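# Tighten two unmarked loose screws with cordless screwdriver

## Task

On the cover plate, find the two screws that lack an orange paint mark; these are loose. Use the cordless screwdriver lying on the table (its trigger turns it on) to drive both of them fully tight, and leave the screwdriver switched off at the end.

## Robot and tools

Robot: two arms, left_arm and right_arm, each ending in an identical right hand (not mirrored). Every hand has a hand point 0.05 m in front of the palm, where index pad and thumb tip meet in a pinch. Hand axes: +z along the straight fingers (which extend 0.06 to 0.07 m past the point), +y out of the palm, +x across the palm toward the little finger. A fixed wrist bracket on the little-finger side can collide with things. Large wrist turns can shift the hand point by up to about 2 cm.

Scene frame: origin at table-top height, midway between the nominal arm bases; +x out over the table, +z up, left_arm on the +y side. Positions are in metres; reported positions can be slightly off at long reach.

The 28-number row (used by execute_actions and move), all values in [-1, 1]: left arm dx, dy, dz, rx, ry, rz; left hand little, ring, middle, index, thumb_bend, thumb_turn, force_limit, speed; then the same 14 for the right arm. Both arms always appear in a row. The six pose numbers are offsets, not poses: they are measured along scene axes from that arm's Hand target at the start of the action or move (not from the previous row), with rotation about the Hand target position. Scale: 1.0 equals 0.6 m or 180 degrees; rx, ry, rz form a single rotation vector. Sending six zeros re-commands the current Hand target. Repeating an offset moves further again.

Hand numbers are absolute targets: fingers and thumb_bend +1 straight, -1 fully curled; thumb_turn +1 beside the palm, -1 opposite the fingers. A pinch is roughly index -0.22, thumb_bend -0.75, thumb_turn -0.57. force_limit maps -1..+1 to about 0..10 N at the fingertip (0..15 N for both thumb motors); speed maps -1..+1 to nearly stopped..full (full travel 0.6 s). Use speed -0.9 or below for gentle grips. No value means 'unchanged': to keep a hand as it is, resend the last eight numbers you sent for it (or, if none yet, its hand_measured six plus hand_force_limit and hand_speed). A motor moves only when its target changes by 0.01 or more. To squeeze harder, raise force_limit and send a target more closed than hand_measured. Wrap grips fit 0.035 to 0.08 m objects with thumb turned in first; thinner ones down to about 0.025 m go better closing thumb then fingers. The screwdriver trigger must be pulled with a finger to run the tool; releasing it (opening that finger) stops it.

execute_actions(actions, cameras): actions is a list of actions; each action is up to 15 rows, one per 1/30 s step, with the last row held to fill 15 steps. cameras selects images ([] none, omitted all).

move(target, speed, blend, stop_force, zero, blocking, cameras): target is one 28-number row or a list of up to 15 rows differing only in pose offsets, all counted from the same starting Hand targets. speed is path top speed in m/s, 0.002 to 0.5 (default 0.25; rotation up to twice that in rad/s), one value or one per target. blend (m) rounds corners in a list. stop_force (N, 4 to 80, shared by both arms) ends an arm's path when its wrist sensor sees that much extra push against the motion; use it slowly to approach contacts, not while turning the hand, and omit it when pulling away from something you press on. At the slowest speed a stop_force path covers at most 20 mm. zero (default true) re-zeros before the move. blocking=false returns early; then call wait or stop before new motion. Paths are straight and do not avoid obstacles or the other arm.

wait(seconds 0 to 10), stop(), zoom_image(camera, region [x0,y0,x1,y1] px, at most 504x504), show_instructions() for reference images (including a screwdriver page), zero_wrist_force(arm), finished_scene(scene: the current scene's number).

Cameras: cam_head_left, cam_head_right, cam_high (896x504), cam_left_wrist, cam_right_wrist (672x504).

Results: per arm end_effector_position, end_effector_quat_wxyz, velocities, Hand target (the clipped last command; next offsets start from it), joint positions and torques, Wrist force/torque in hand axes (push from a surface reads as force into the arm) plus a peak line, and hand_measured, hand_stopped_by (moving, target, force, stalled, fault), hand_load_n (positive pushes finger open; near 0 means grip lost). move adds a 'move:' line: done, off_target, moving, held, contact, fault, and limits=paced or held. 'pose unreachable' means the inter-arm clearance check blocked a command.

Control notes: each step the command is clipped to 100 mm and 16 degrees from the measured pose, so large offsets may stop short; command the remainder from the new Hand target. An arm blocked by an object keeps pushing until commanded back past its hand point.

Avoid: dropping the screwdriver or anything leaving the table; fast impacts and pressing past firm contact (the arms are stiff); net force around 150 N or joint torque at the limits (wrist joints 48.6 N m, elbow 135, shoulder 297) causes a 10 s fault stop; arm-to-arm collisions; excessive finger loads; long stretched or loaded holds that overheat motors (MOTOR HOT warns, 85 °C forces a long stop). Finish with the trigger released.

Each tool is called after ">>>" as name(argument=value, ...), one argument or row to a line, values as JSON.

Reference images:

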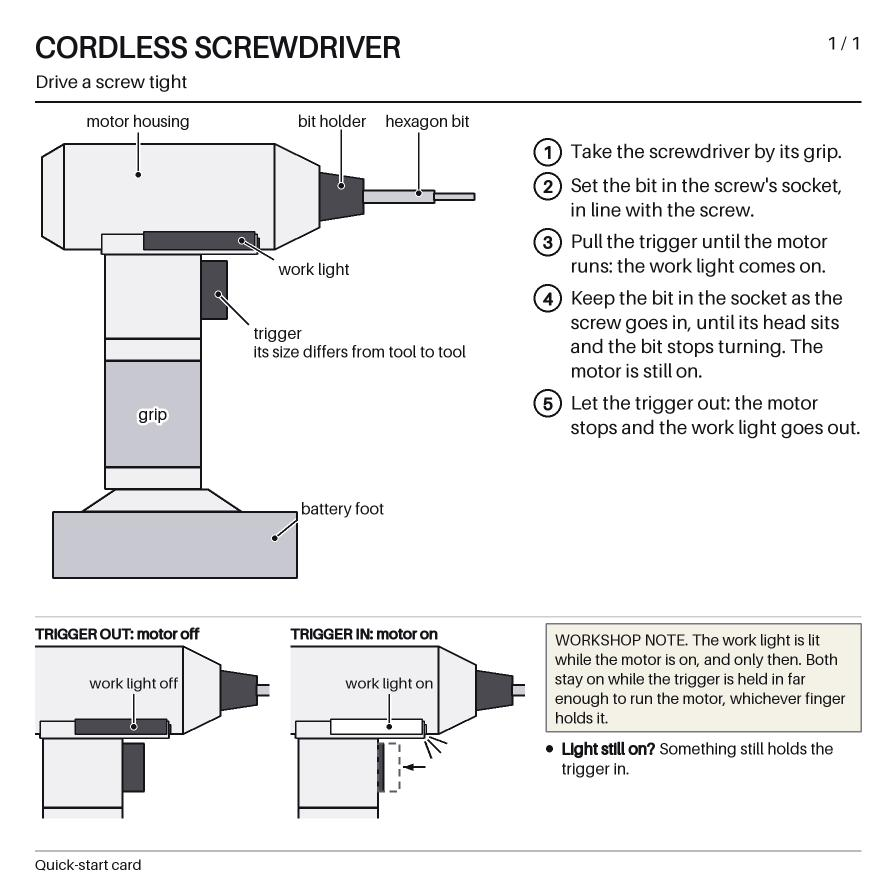

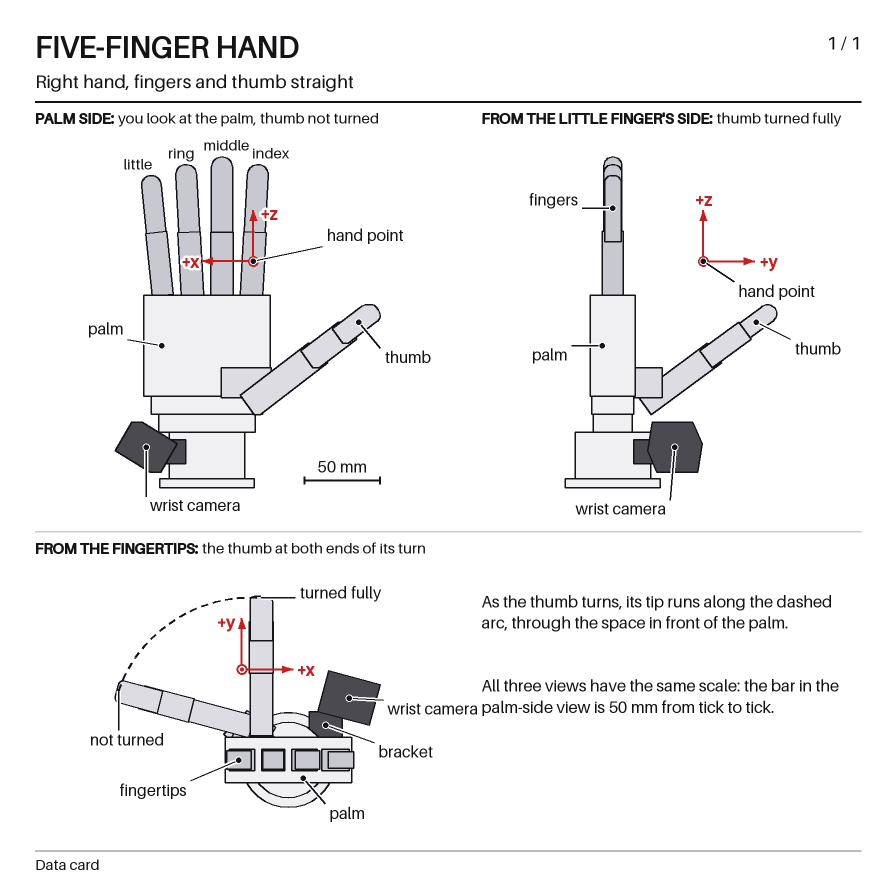

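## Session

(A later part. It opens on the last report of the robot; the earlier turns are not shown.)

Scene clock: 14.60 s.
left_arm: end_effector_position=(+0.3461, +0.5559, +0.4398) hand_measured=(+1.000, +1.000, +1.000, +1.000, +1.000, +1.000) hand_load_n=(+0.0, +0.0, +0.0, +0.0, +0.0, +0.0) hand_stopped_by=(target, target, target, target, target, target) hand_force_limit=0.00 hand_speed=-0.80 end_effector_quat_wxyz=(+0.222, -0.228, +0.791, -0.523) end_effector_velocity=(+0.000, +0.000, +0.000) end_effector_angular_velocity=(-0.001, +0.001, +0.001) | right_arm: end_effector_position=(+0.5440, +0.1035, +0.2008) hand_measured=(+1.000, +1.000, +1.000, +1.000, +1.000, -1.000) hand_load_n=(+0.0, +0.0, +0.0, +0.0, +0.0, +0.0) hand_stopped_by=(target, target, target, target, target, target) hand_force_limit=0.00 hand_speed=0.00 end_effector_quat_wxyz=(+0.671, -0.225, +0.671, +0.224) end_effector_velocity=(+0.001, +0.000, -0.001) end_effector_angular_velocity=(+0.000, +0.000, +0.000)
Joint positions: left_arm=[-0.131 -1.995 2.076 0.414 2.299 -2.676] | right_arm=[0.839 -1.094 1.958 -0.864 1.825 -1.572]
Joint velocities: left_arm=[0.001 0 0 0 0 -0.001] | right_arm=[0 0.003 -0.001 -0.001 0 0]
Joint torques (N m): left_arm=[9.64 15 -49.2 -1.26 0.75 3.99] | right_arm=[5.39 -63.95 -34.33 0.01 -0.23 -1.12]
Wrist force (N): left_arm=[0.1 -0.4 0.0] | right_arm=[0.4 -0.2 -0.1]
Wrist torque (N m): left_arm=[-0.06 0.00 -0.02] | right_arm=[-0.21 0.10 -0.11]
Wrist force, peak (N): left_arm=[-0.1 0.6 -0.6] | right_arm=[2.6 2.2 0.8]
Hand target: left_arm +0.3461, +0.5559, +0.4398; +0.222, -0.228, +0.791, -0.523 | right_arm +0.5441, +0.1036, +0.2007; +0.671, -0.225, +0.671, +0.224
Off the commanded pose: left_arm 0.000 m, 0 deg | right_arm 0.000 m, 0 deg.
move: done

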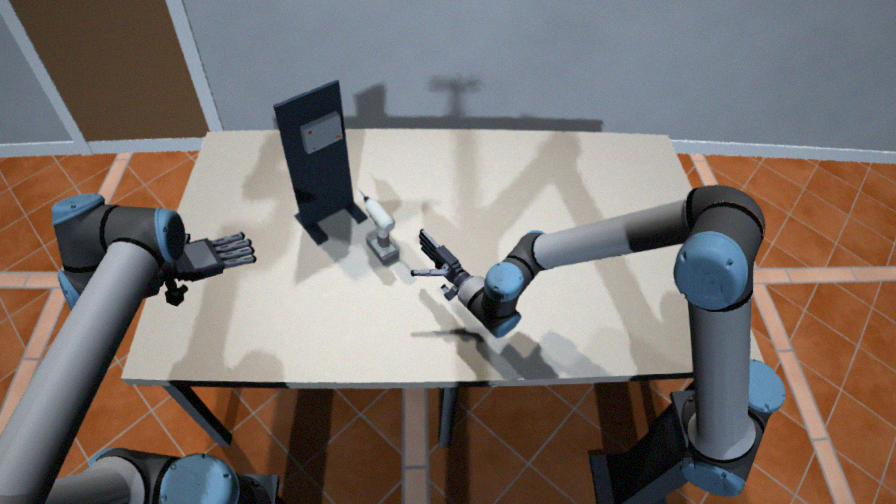

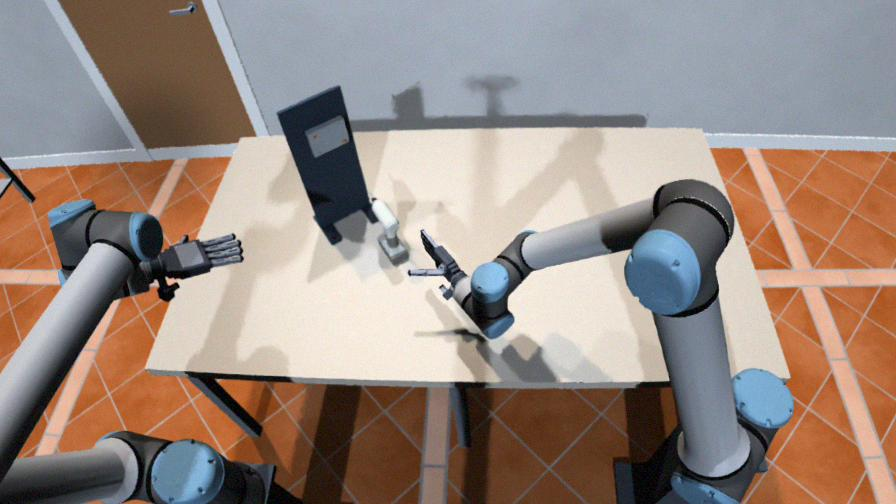

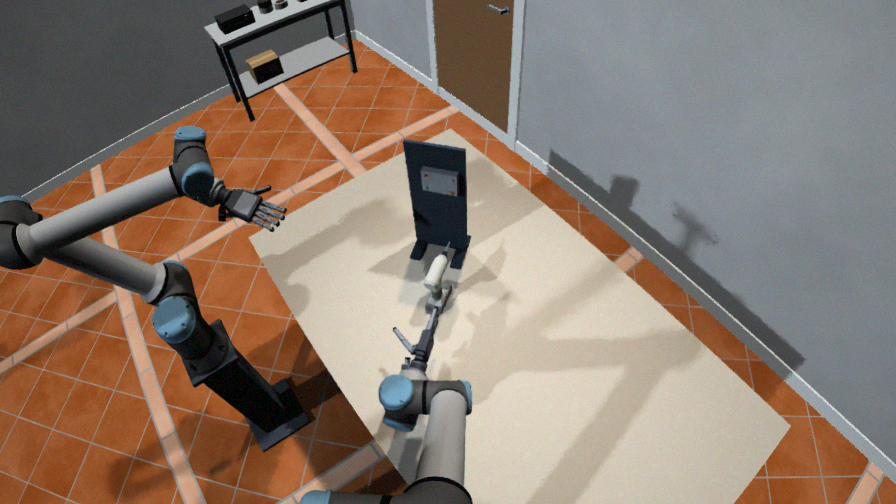

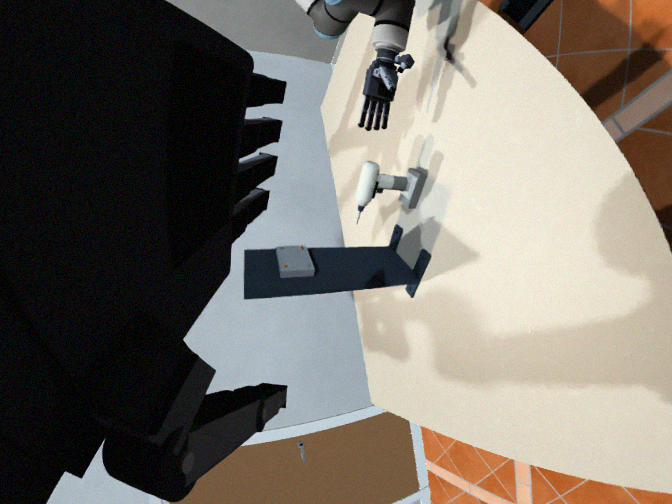

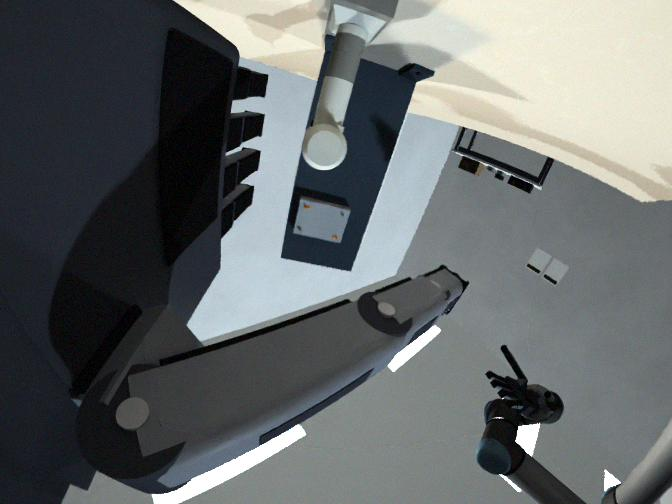

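>>> move(
  target=[0,0,0, 0, 0, 0, 1,1,1,1,1,1,0,-0.8, 0.0767,0.0725,-0.0833,0,0,-0.0056,1,1,1,1,1,-1,0,0],
  speed=0.15,
)

>>> zoom_image(
  camera="cam_right_wrist",
  region=[220, 0, 470, 180],
)

>>> zoom_image(
  camera="cam_left_wrist",
  region=[330, 30, 460, 240],
)

>>> zoom_image(
  camera="cam_head_left",
  region=[350, 180, 500, 330],
)

>>> zoom_image(
  camera="cam_high",
  region=[390, 230, 490, 360],
)

Scene clock: 16.60 s.
left_arm: end_effector_position=(+0.3461, +0.5559, +0.4398) hand_measured=(+1.000, +1.000, +1.000, +1.000, +1.000, +1.000) hand_load_n=(+0.0, +0.0, +0.0, +0.0, +0.0, +0.0) hand_stopped_by=(target, target, target, target, target, target) hand_force_limit=0.00 hand_speed=-0.80 end_effector_quat_wxyz=(+0.222, -0.228, +0.791, -0.523) end_effector_velocity=(+0.000, +0.000, +0.000) end_effector_angular_velocity=(+0.000, +0.001, +0.000) | right_arm: end_effector_position=(+0.5902, +0.1471, +0.1509) hand_measured=(+1.000, +1.000, +1.000, +1.000, +1.000, -1.000) hand_load_n=(+0.0, +0.0, +0.0, +0.0, +0.0, +0.0) hand_stopped_by=(target, target, target, target, target, target) hand_force_limit=0.00 hand_speed=0.00 end_effector_quat_wxyz=(+0.672, -0.219, +0.673, +0.218) end_effector_velocity=(+0.000, +0.000, -0.002) end_effector_angular_velocity=(-0.002, +0.002, +0.000)
Joint positions: left_arm=[-0.131 -1.995 2.076 0.414 2.299 -2.676] | right_arm=[0.833 -0.959 1.843 -0.883 1.837 -1.572]
Joint velocities: left_arm=[-0.001 0 0 0 -0.001 -0.001] | right_arm=[0 0.002 0 0.001 0 0]
Joint torques (N m): left_arm=[9.38 11.33 -53.12 -1.25 1 4.41] | right_arm=[11.96 -71.12 -31.6 0.11 -0.78 0.64]
Wrist force (N): left_arm=[-0.2 0.1 -0.4] | right_arm=[0.8 0.4 -0.1]
Wrist torque (N m): left_arm=[0.05 0.07 -0.01] | right_arm=[-0.12 0.04 -0.07]
Wrist force, peak (N): left_arm=[0.0 -0.5 -0.5] | right_arm=[2.0 0.5 0.9]
Hand target: left_arm +0.3461, +0.5559, +0.4398; +0.222, -0.228, +0.791, -0.523 | right_arm +0.5901, +0.1472, +0.1509; +0.672, -0.219, +0.673, +0.218
Off the commanded pose: left_arm 0.000 m, 0 deg | right_arm 0.000 m, 0 deg.
move: done

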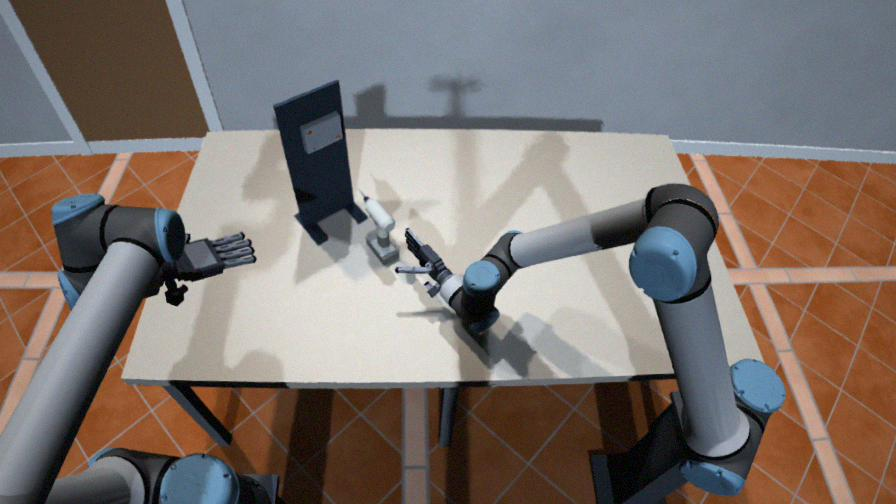

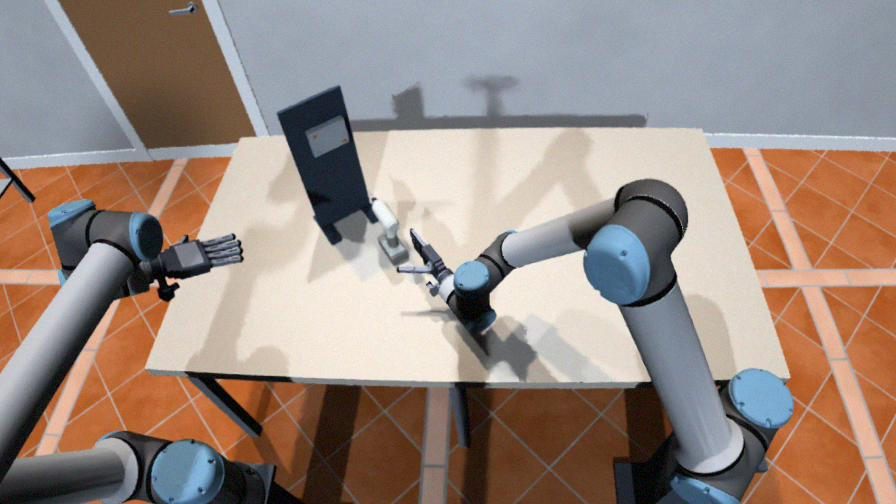

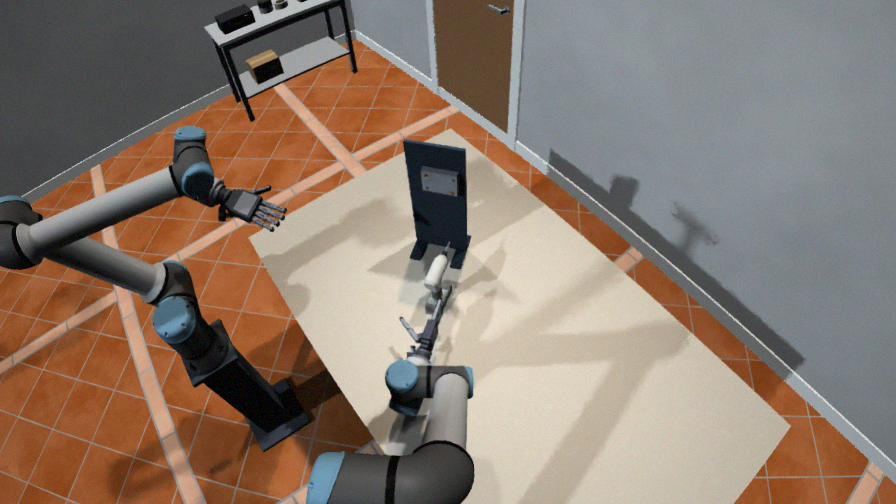

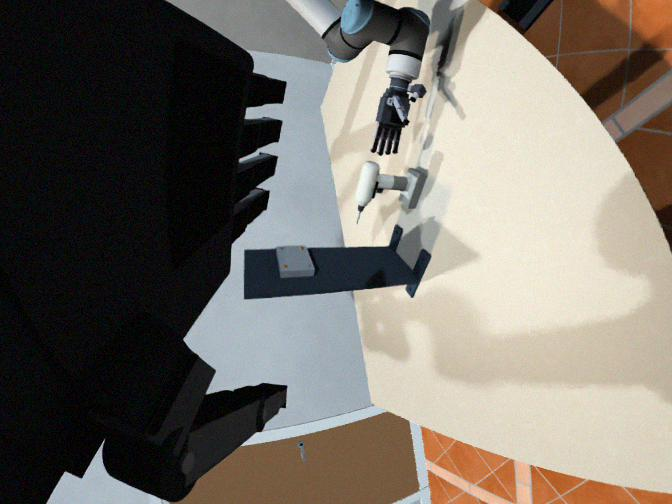

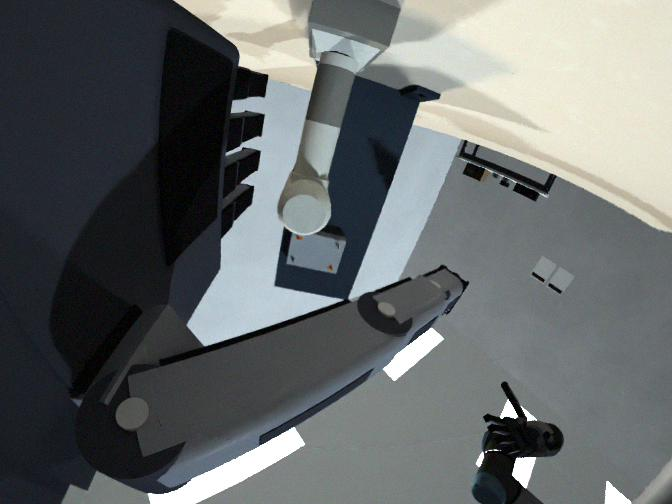

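Scaled by 2.016 from the camera's 672x504 image, which has a finer 960x720 frame.

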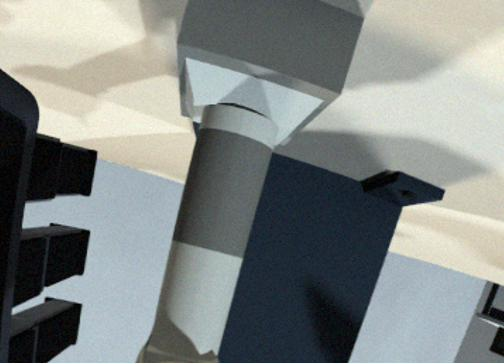

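Scaled by 2.400 from the camera's 672x504 image, which has a finer 960x720 frame.

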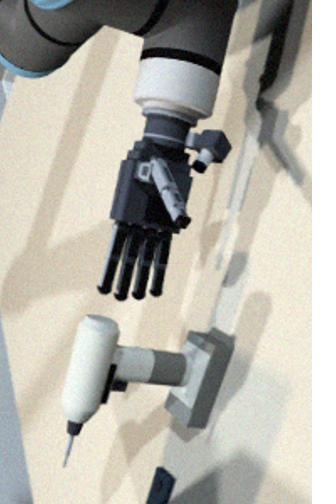

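Scaled by 3.360.

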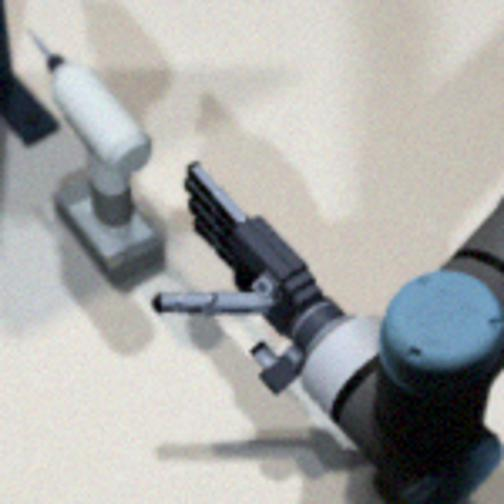

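Scaled by 3.877.

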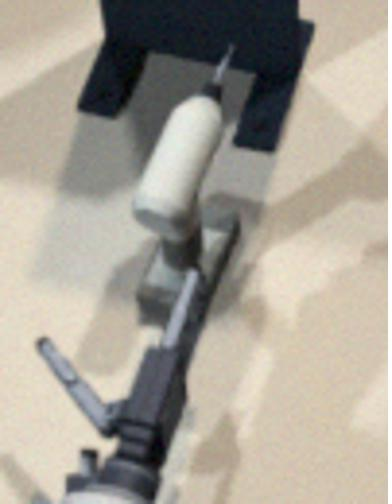

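>>> move(
  target=[0,0,0, 0, 0, 0, 1,1,1,1,1,1,0,-0.8, 0.0674,0.049,-0.025,0,0,0,1,1,1,1,1,-1,0,0],
  speed=0.1,
  stop_force=6,
  cameras=["cam_right_wrist","cam_left_wrist","cam_high","cam_head_left"],
)

>>> zoom_image(
  camera="cam_left_wrist",
  region=[330, 50, 460, 240],
)

>>> zoom_image(
  camera="cam_head_left",
  region=[350, 180, 460, 320],
)

>>> zoom_image(
  camera="cam_high",
  region=[390, 230, 490, 360],
)

Scene clock: 18.67 s.
left_arm: end_effector_position=(+0.3461, +0.5559, +0.4398) hand_measured=(+1.000, +1.000, +1.000, +1.000, +1.000, +1.000) hand_load_n=(+0.0, +0.0, +0.0, +0.0, +0.0, +0.0) hand_stopped_by=(target, target, target, target, target, target) hand_force_limit=0.00 hand_speed=-0.80 end_effector_quat_wxyz=(+0.222, -0.228, +0.791, -0.523) end_effector_velocity=(+0.000, +0.000, +0.000) end_effector_angular_velocity=(+0.000, +0.000, -0.001) | right_arm: end_effector_position=(+0.6305, +0.1767, +0.1360) hand_measured=(+1.000, +1.000, +1.000, +1.000, +1.000, -1.000) hand_load_n=(+0.0, +0.0, +0.0, +0.5, +0.0, +0.0) hand_stopped_by=(target, target, target, target, target, target) hand_force_limit=0.00 hand_speed=0.00 end_effector_quat_wxyz=(+0.672, -0.219, +0.673, +0.218) end_effector_velocity=(+0.000, +0.000, -0.001) end_effector_angular_velocity=(-0.001, +0.000, +0.000)
Joint positions: left_arm=[-0.131 -1.995 2.076 0.414 2.299 -2.676] | right_arm=[0.816 -0.891 1.747 -0.856 1.82 -1.572]
Joint velocities: left_arm=[0 0 0 0 0.001 0.001] | right_arm=[0 0.001 0 0 0 0]
Joint torques (N m): left_arm=[10.1 12.26 -52.15 -0.07 1.25 3.64] | right_arm=[14.15 -82.34 -34.05 -4.45 2.02 0.99]
Wrist force (N): left_arm=[-0.2 0.1 -0.3] | right_arm=[0.5 0.2 -0.5]
Wrist torque (N m): left_arm=[0.03 0.05 -0.01] | right_arm=[-0.12 0.09 -0.10]
Wrist force, peak (N): left_arm=[-0.3 -0.3 -0.6] | right_arm=[0.2 0.8 -1.6]
Hand target: left_arm +0.3461, +0.5559, +0.4398; +0.222, -0.228, +0.791, -0.523 | right_arm +0.6305, +0.1767, +0.1359; +0.672, -0.219, +0.673, +0.218
Off the commanded pose: left_arm 0.000 m, 0 deg | right_arm 0.000 m, 0 deg.
move: done
Images, in order (width x height): cam_head_left 896x504, cam_high 896x504, cam_left_wrist 672x504, cam_right_wrist 672x504.

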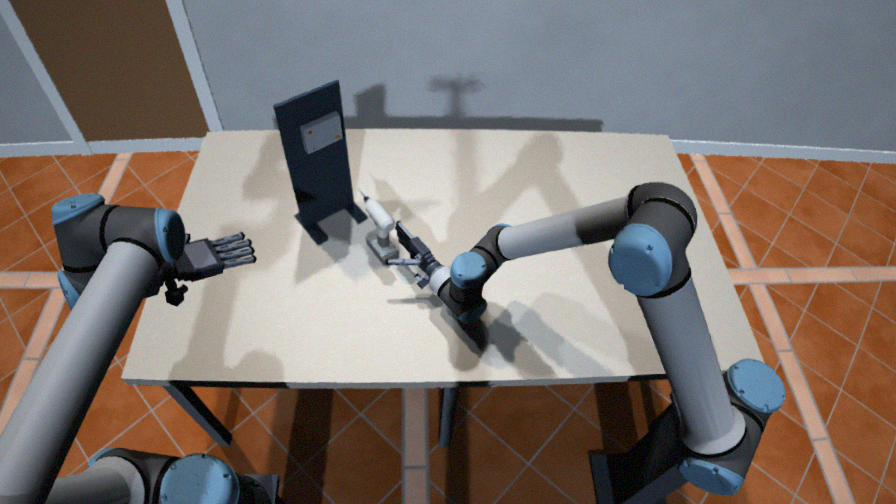

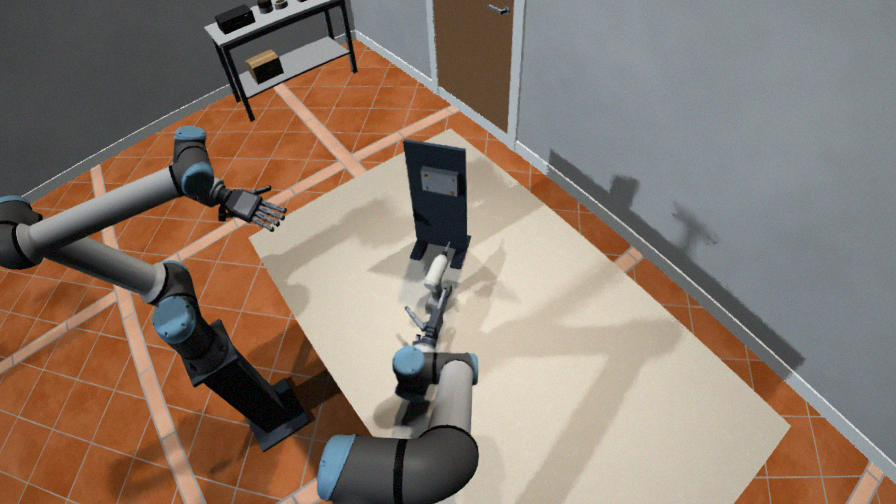

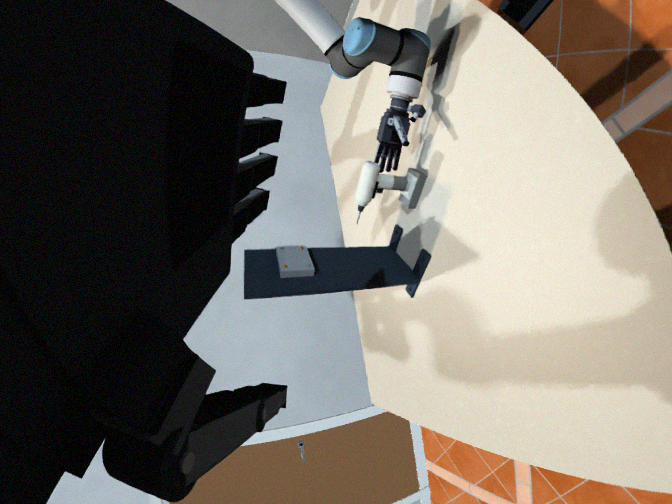

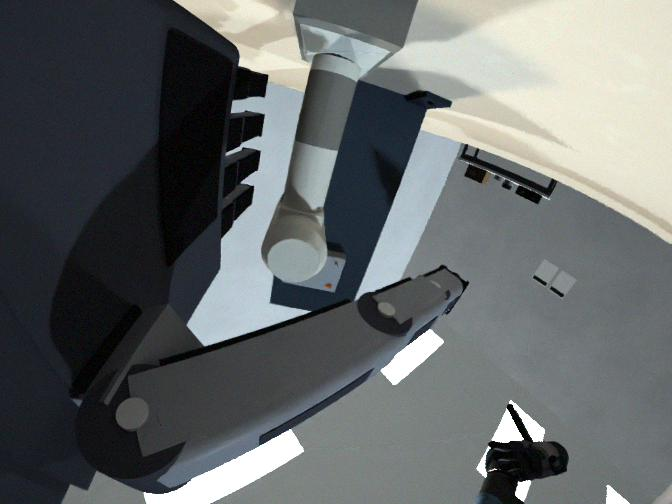

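Scaled by 2.653 from the camera's 672x504 image, which has a finer 960x720 frame.

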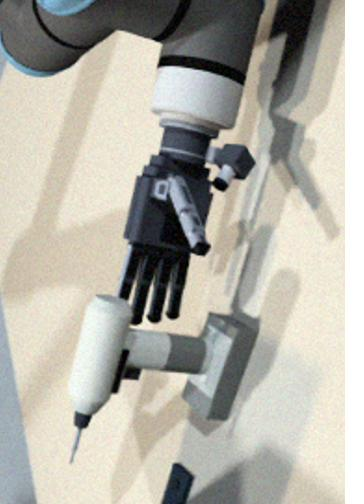

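Scaled by 3.600.

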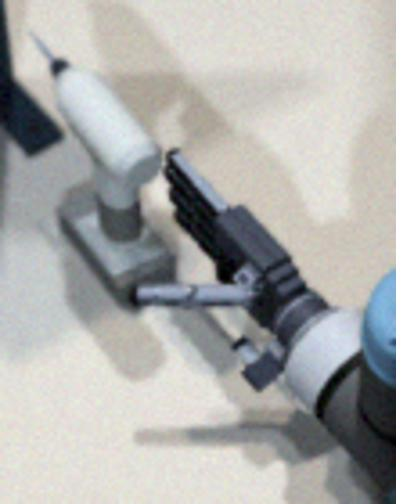

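Scaled by 3.877.

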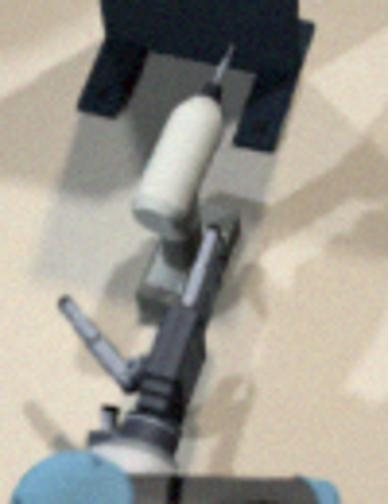

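>>> zoom_image(
  camera="cam_left_wrist",
  region=[350, 120, 430, 230],
)

>>> zoom_image(
  camera="cam_right_wrist",
  region=[220, 20, 450, 320],
)

Scaled by 4.582 from the camera's 672x504 image, which has a finer 960x720 frame.

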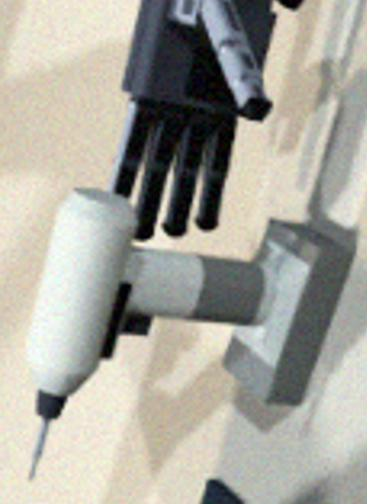

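Scaled by 1.680 from the camera's 672x504 image, which has a finer 960x720 frame.

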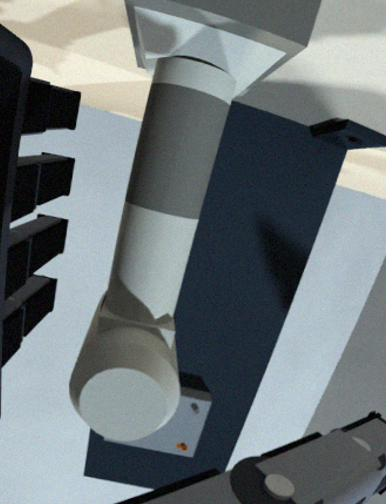

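>>> move(
  target=[0,0,0, 0, 0, 0, 1,1,1,1,1,1,0,-0.8, 0.0809,0.0588,-0.003,0,0,0,1,1,1,1,1,-1,0,0],
  speed=0.08,
  stop_force=5,
  cameras=["cam_right_wrist","cam_left_wrist","cam_high","cam_head_left"],
)

>>> zoom_image(
  camera="cam_left_wrist",
  region=[350, 120, 430, 230],
)

>>> zoom_image(
  camera="cam_head_left",
  region=[350, 180, 460, 320],
)

>>> zoom_image(
  camera="cam_right_wrist",
  region=[220, 20, 450, 320],
)

Scene clock: 21.40 s.
left_arm: end_effector_position=(+0.3461, +0.5559, +0.4398) hand_measured=(+1.000, +1.000, +1.000, +1.000, +1.000, +1.000) hand_load_n=(+0.0, +0.0, +0.0, +0.0, -0.5, +0.0) hand_stopped_by=(target, target, target, target, target, target) hand_force_limit=0.00 hand_speed=-0.80 end_effector_quat_wxyz=(+0.222, -0.228, +0.791, -0.523) end_effector_velocity=(+0.000, +0.000, +0.000) end_effector_angular_velocity=(+0.000, +0.000, +0.000) | right_arm: end_effector_position=(+0.6790, +0.2121, +0.1342) hand_measured=(+1.000, +1.000, +1.000, +1.000, +1.000, -1.000) hand_load_n=(+0.0, +0.0, +0.0, +0.5, +0.0, -0.5) hand_stopped_by=(target, target, target, target, target, target) hand_force_limit=0.00 hand_speed=0.00 end_effector_quat_wxyz=(+0.672, -0.219, +0.673, +0.218) end_effector_velocity=(+0.000, +0.000, +0.000) end_effector_angular_velocity=(+0.000, +0.000, +0.000)
Joint positions: left_arm=[-0.131 -1.995 2.076 0.414 2.299 -2.676] | right_arm=[0.798 -0.827 1.622 -0.794 1.802 -1.572]
Joint velocities: left_arm=[-0.001 0 0 0 0 0] | right_arm=[0 0 0 0 0 0]
Joint torques (N m): left_arm=[5.37 11.73 -52.82 0.43 1.67 3.98] | right_arm=[14.49 -103.27 -36 -4.39 2.15 1.19]
Wrist force (N): left_arm=[0.2 0.0 -0.4] | right_arm=[0.5 0.6 -0.2]
Wrist torque (N m): left_arm=[0.02 0.00 -0.01] | right_arm=[-0.09 0.07 -0.09]
Wrist force, peak (N): left_arm=[-0.7 0.1 -0.4] | right_arm=[0.4 0.7 -1.5]
Hand target: left_arm +0.3461, +0.5559, +0.4398; +0.222, -0.228, +0.791, -0.523 | right_arm +0.6790, +0.2121, +0.1342; +0.672, -0.219, +0.673, +0.218
Off the commanded pose: left_arm 0.000 m, 0 deg | right_arm 0.000 m, 0 deg.
move: done
Images, in order (width x height): cam_head_left 896x504, cam_high 896x504, cam_left_wrist 672x504, cam_right_wrist 672x504.

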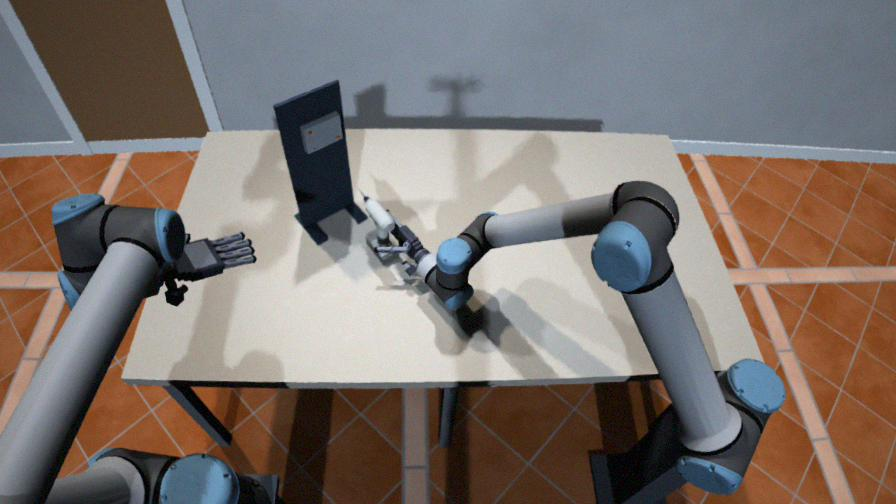

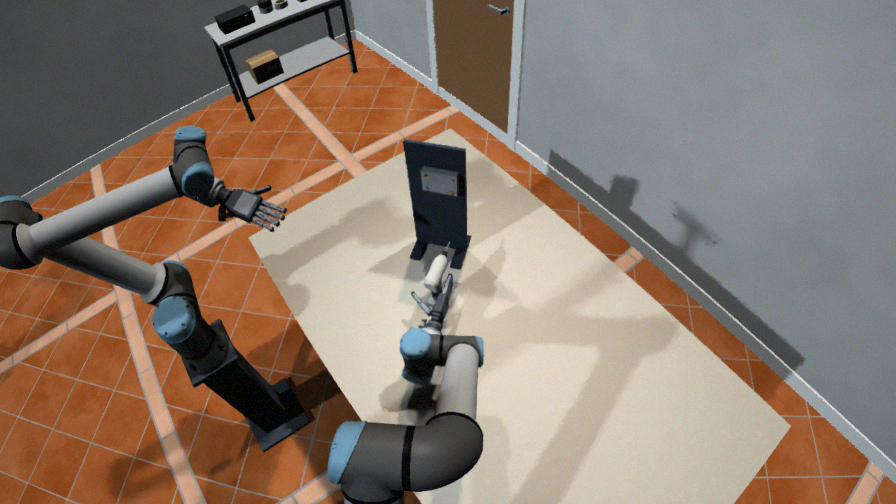

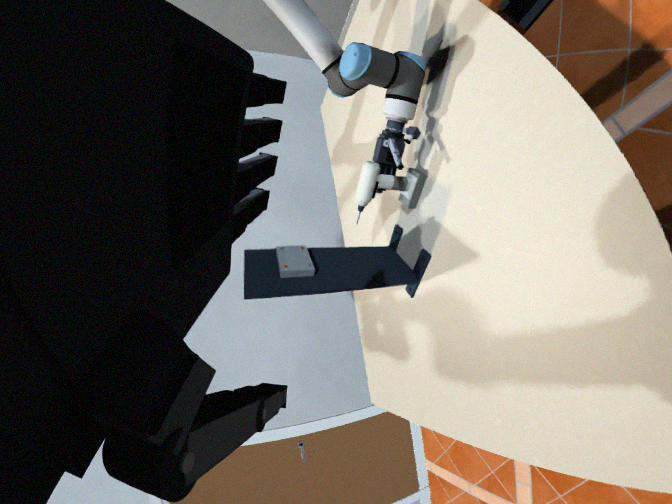

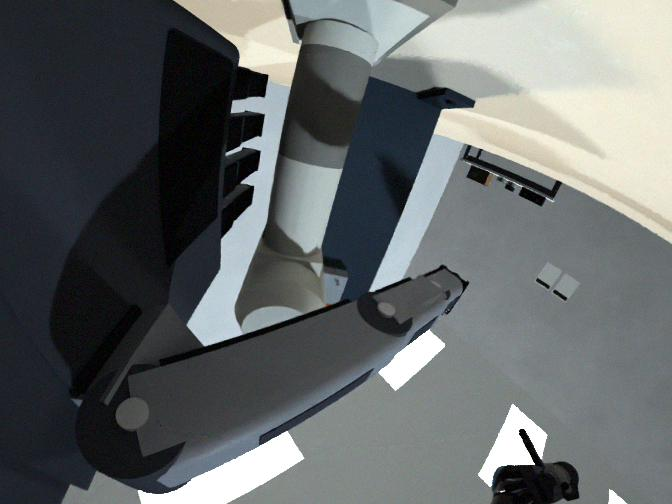

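Scaled by 4.582 from the camera's 672x504 image, which has a finer 960x720 frame.

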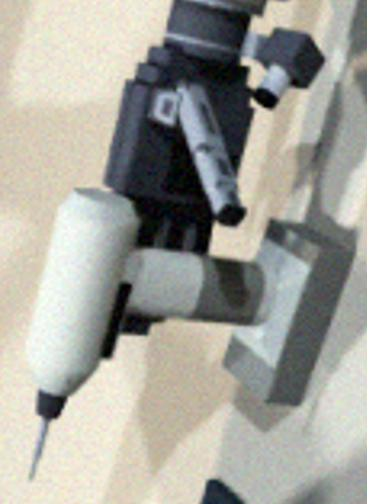

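Scaled by 3.600.

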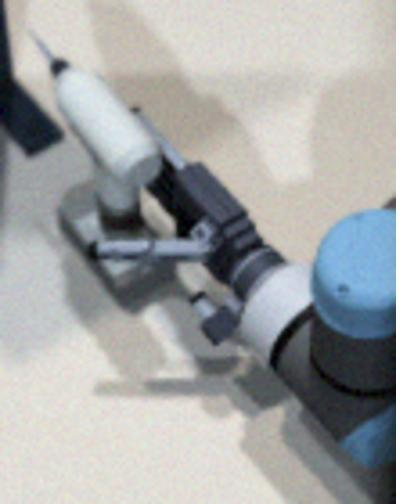

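Scaled by 1.680 from the camera's 672x504 image, which has a finer 960x720 frame.

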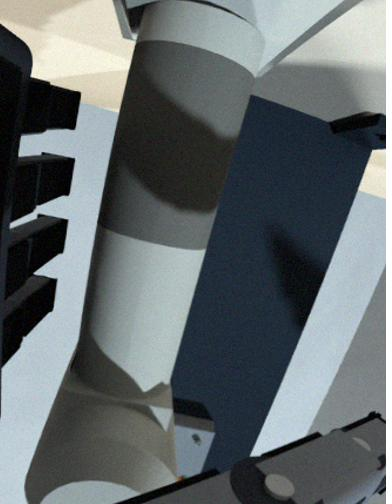

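>>> move(
  target=[0,0,0, 0, 0, 0, 1,1,1,1,1,1,0,-0.8, 0.0337,0.0245,-0.003,0,0,0,1,1,1,1,1,-1,0,0],
  speed=0.06,
  stop_force=4,
  cameras=["cam_right_wrist","cam_left_wrist","cam_head_left"],
)

>>> zoom_image(
  camera="cam_left_wrist",
  region=[350, 120, 430, 230],
)

>>> zoom_image(
  camera="cam_head_left",
  region=[350, 180, 460, 320],
)

>>> zoom_image(
  camera="cam_right_wrist",
  region=[220, 20, 450, 320],
)

Scene clock: 23.57 s.
left_arm: end_effector_position=(+0.3461, +0.5559, +0.4398) hand_measured=(+1.000, +1.000, +1.000, +1.000, +1.000, +1.000) hand_load_n=(+0.0, +0.0, +0.0, +0.0, +0.0, +0.0) hand_stopped_by=(target, target, target, target, target, target) hand_force_limit=0.00 hand_speed=-0.80 end_effector_quat_wxyz=(+0.222, -0.228, +0.791, -0.523) end_effector_velocity=(+0.000, +0.000, +0.000) end_effector_angular_velocity=(+0.000, +0.001, +0.000) | right_arm: end_effector_position=(+0.6993, +0.2268, +0.1324) hand_measured=(+1.000, +1.000, +1.000, +1.000, +1.000, -1.000) hand_load_n=(+0.0, +0.0, +0.0, +0.0, +0.0, -0.5) hand_stopped_by=(target, target, target, target, target, target) hand_force_limit=0.00 hand_speed=0.00 end_effector_quat_wxyz=(+0.672, -0.219, +0.673, +0.218) end_effector_velocity=(+0.000, +0.000, +0.000) end_effector_angular_velocity=(+0.000, +0.000, +0.000)
Joint positions: left_arm=[-0.131 -1.995 2.076 0.414 2.299 -2.676] | right_arm=[0.792 -0.798 1.568 -0.769 1.795 -1.572]
Joint velocities: left_arm=[0.001 0 0 0.001 0.001 0.001] | right_arm=[0 0.001 0 -0.001 0 0]
Joint torques (N m): left_arm=[9.34 12.04 -52.77 0.93 1.85 3.5] | right_arm=[14.6 -106.81 -31.87 -4.37 1.84 1.38]
Wrist force (N): left_arm=[-0.1 0.3 -0.2] | right_arm=[0.7 0.4 -0.2]
Wrist torque (N m): left_arm=[0.06 0.03 -0.01] | right_arm=[-0.11 0.06 -0.09]
Wrist force, peak (N): left_arm=[-0.2 -0.2 -0.9] | right_arm=[0.7 0.4 -1.1]
Hand target: left_arm +0.3461, +0.5559, +0.4398; +0.222, -0.228, +0.791, -0.523 | right_arm +0.6993, +0.2268, +0.1324; +0.672, -0.219, +0.673, +0.218
Off the commanded pose: left_arm 0.000 m, 0 deg | right_arm 0.000 m, 0 deg.
move: done
Images, in order (width x height): cam_head_left 896x504, cam_left_wrist 672x504, cam_right_wrist 672x504.

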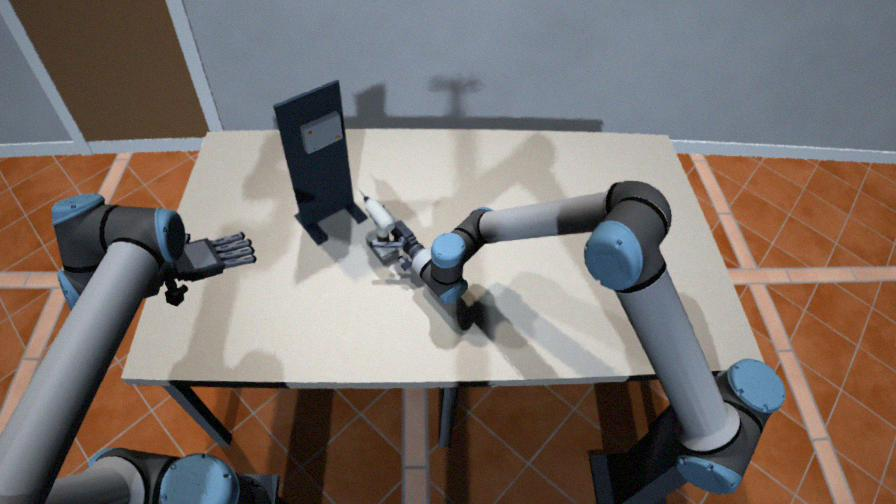

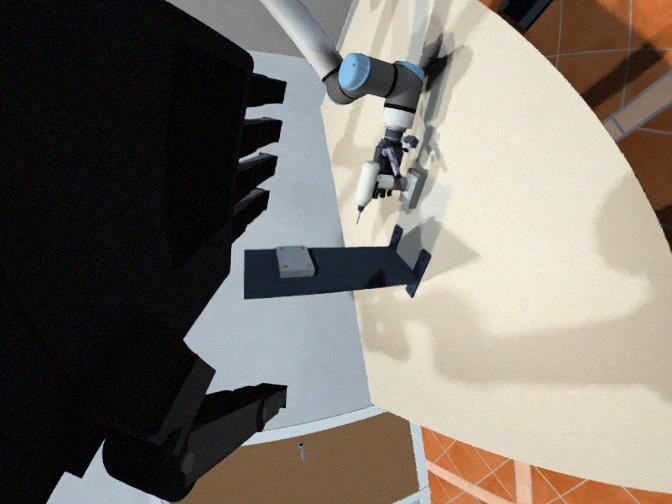

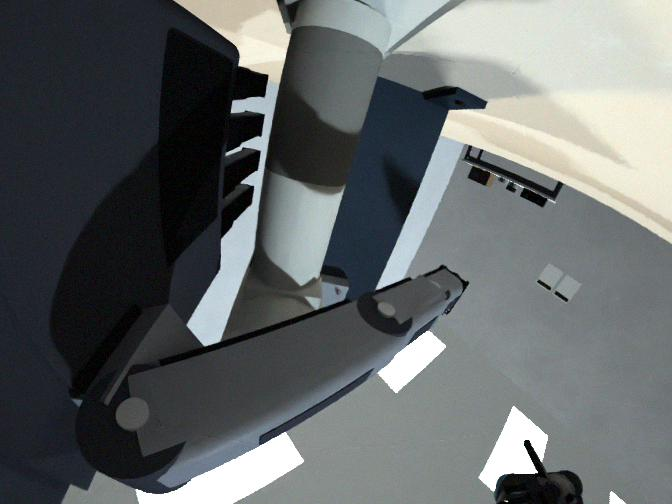

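Scaled by 4.582 from the camera's 672x504 image, which has a finer 960x720 frame.

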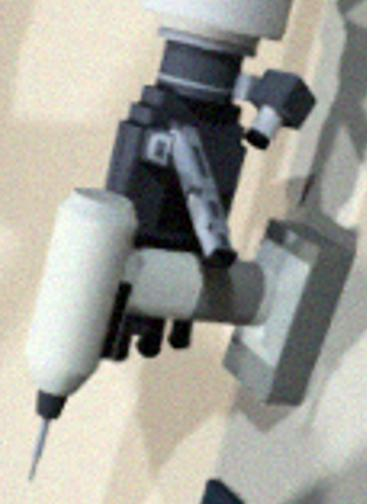

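Scaled by 3.600.

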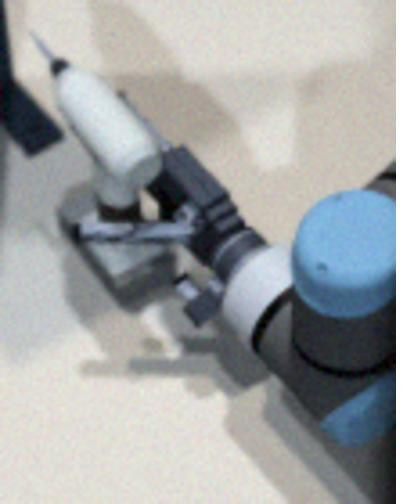

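Scaled by 1.680 from the camera's 672x504 image, which has a finer 960x720 frame.

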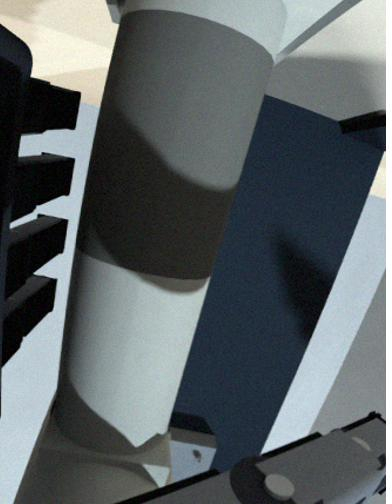

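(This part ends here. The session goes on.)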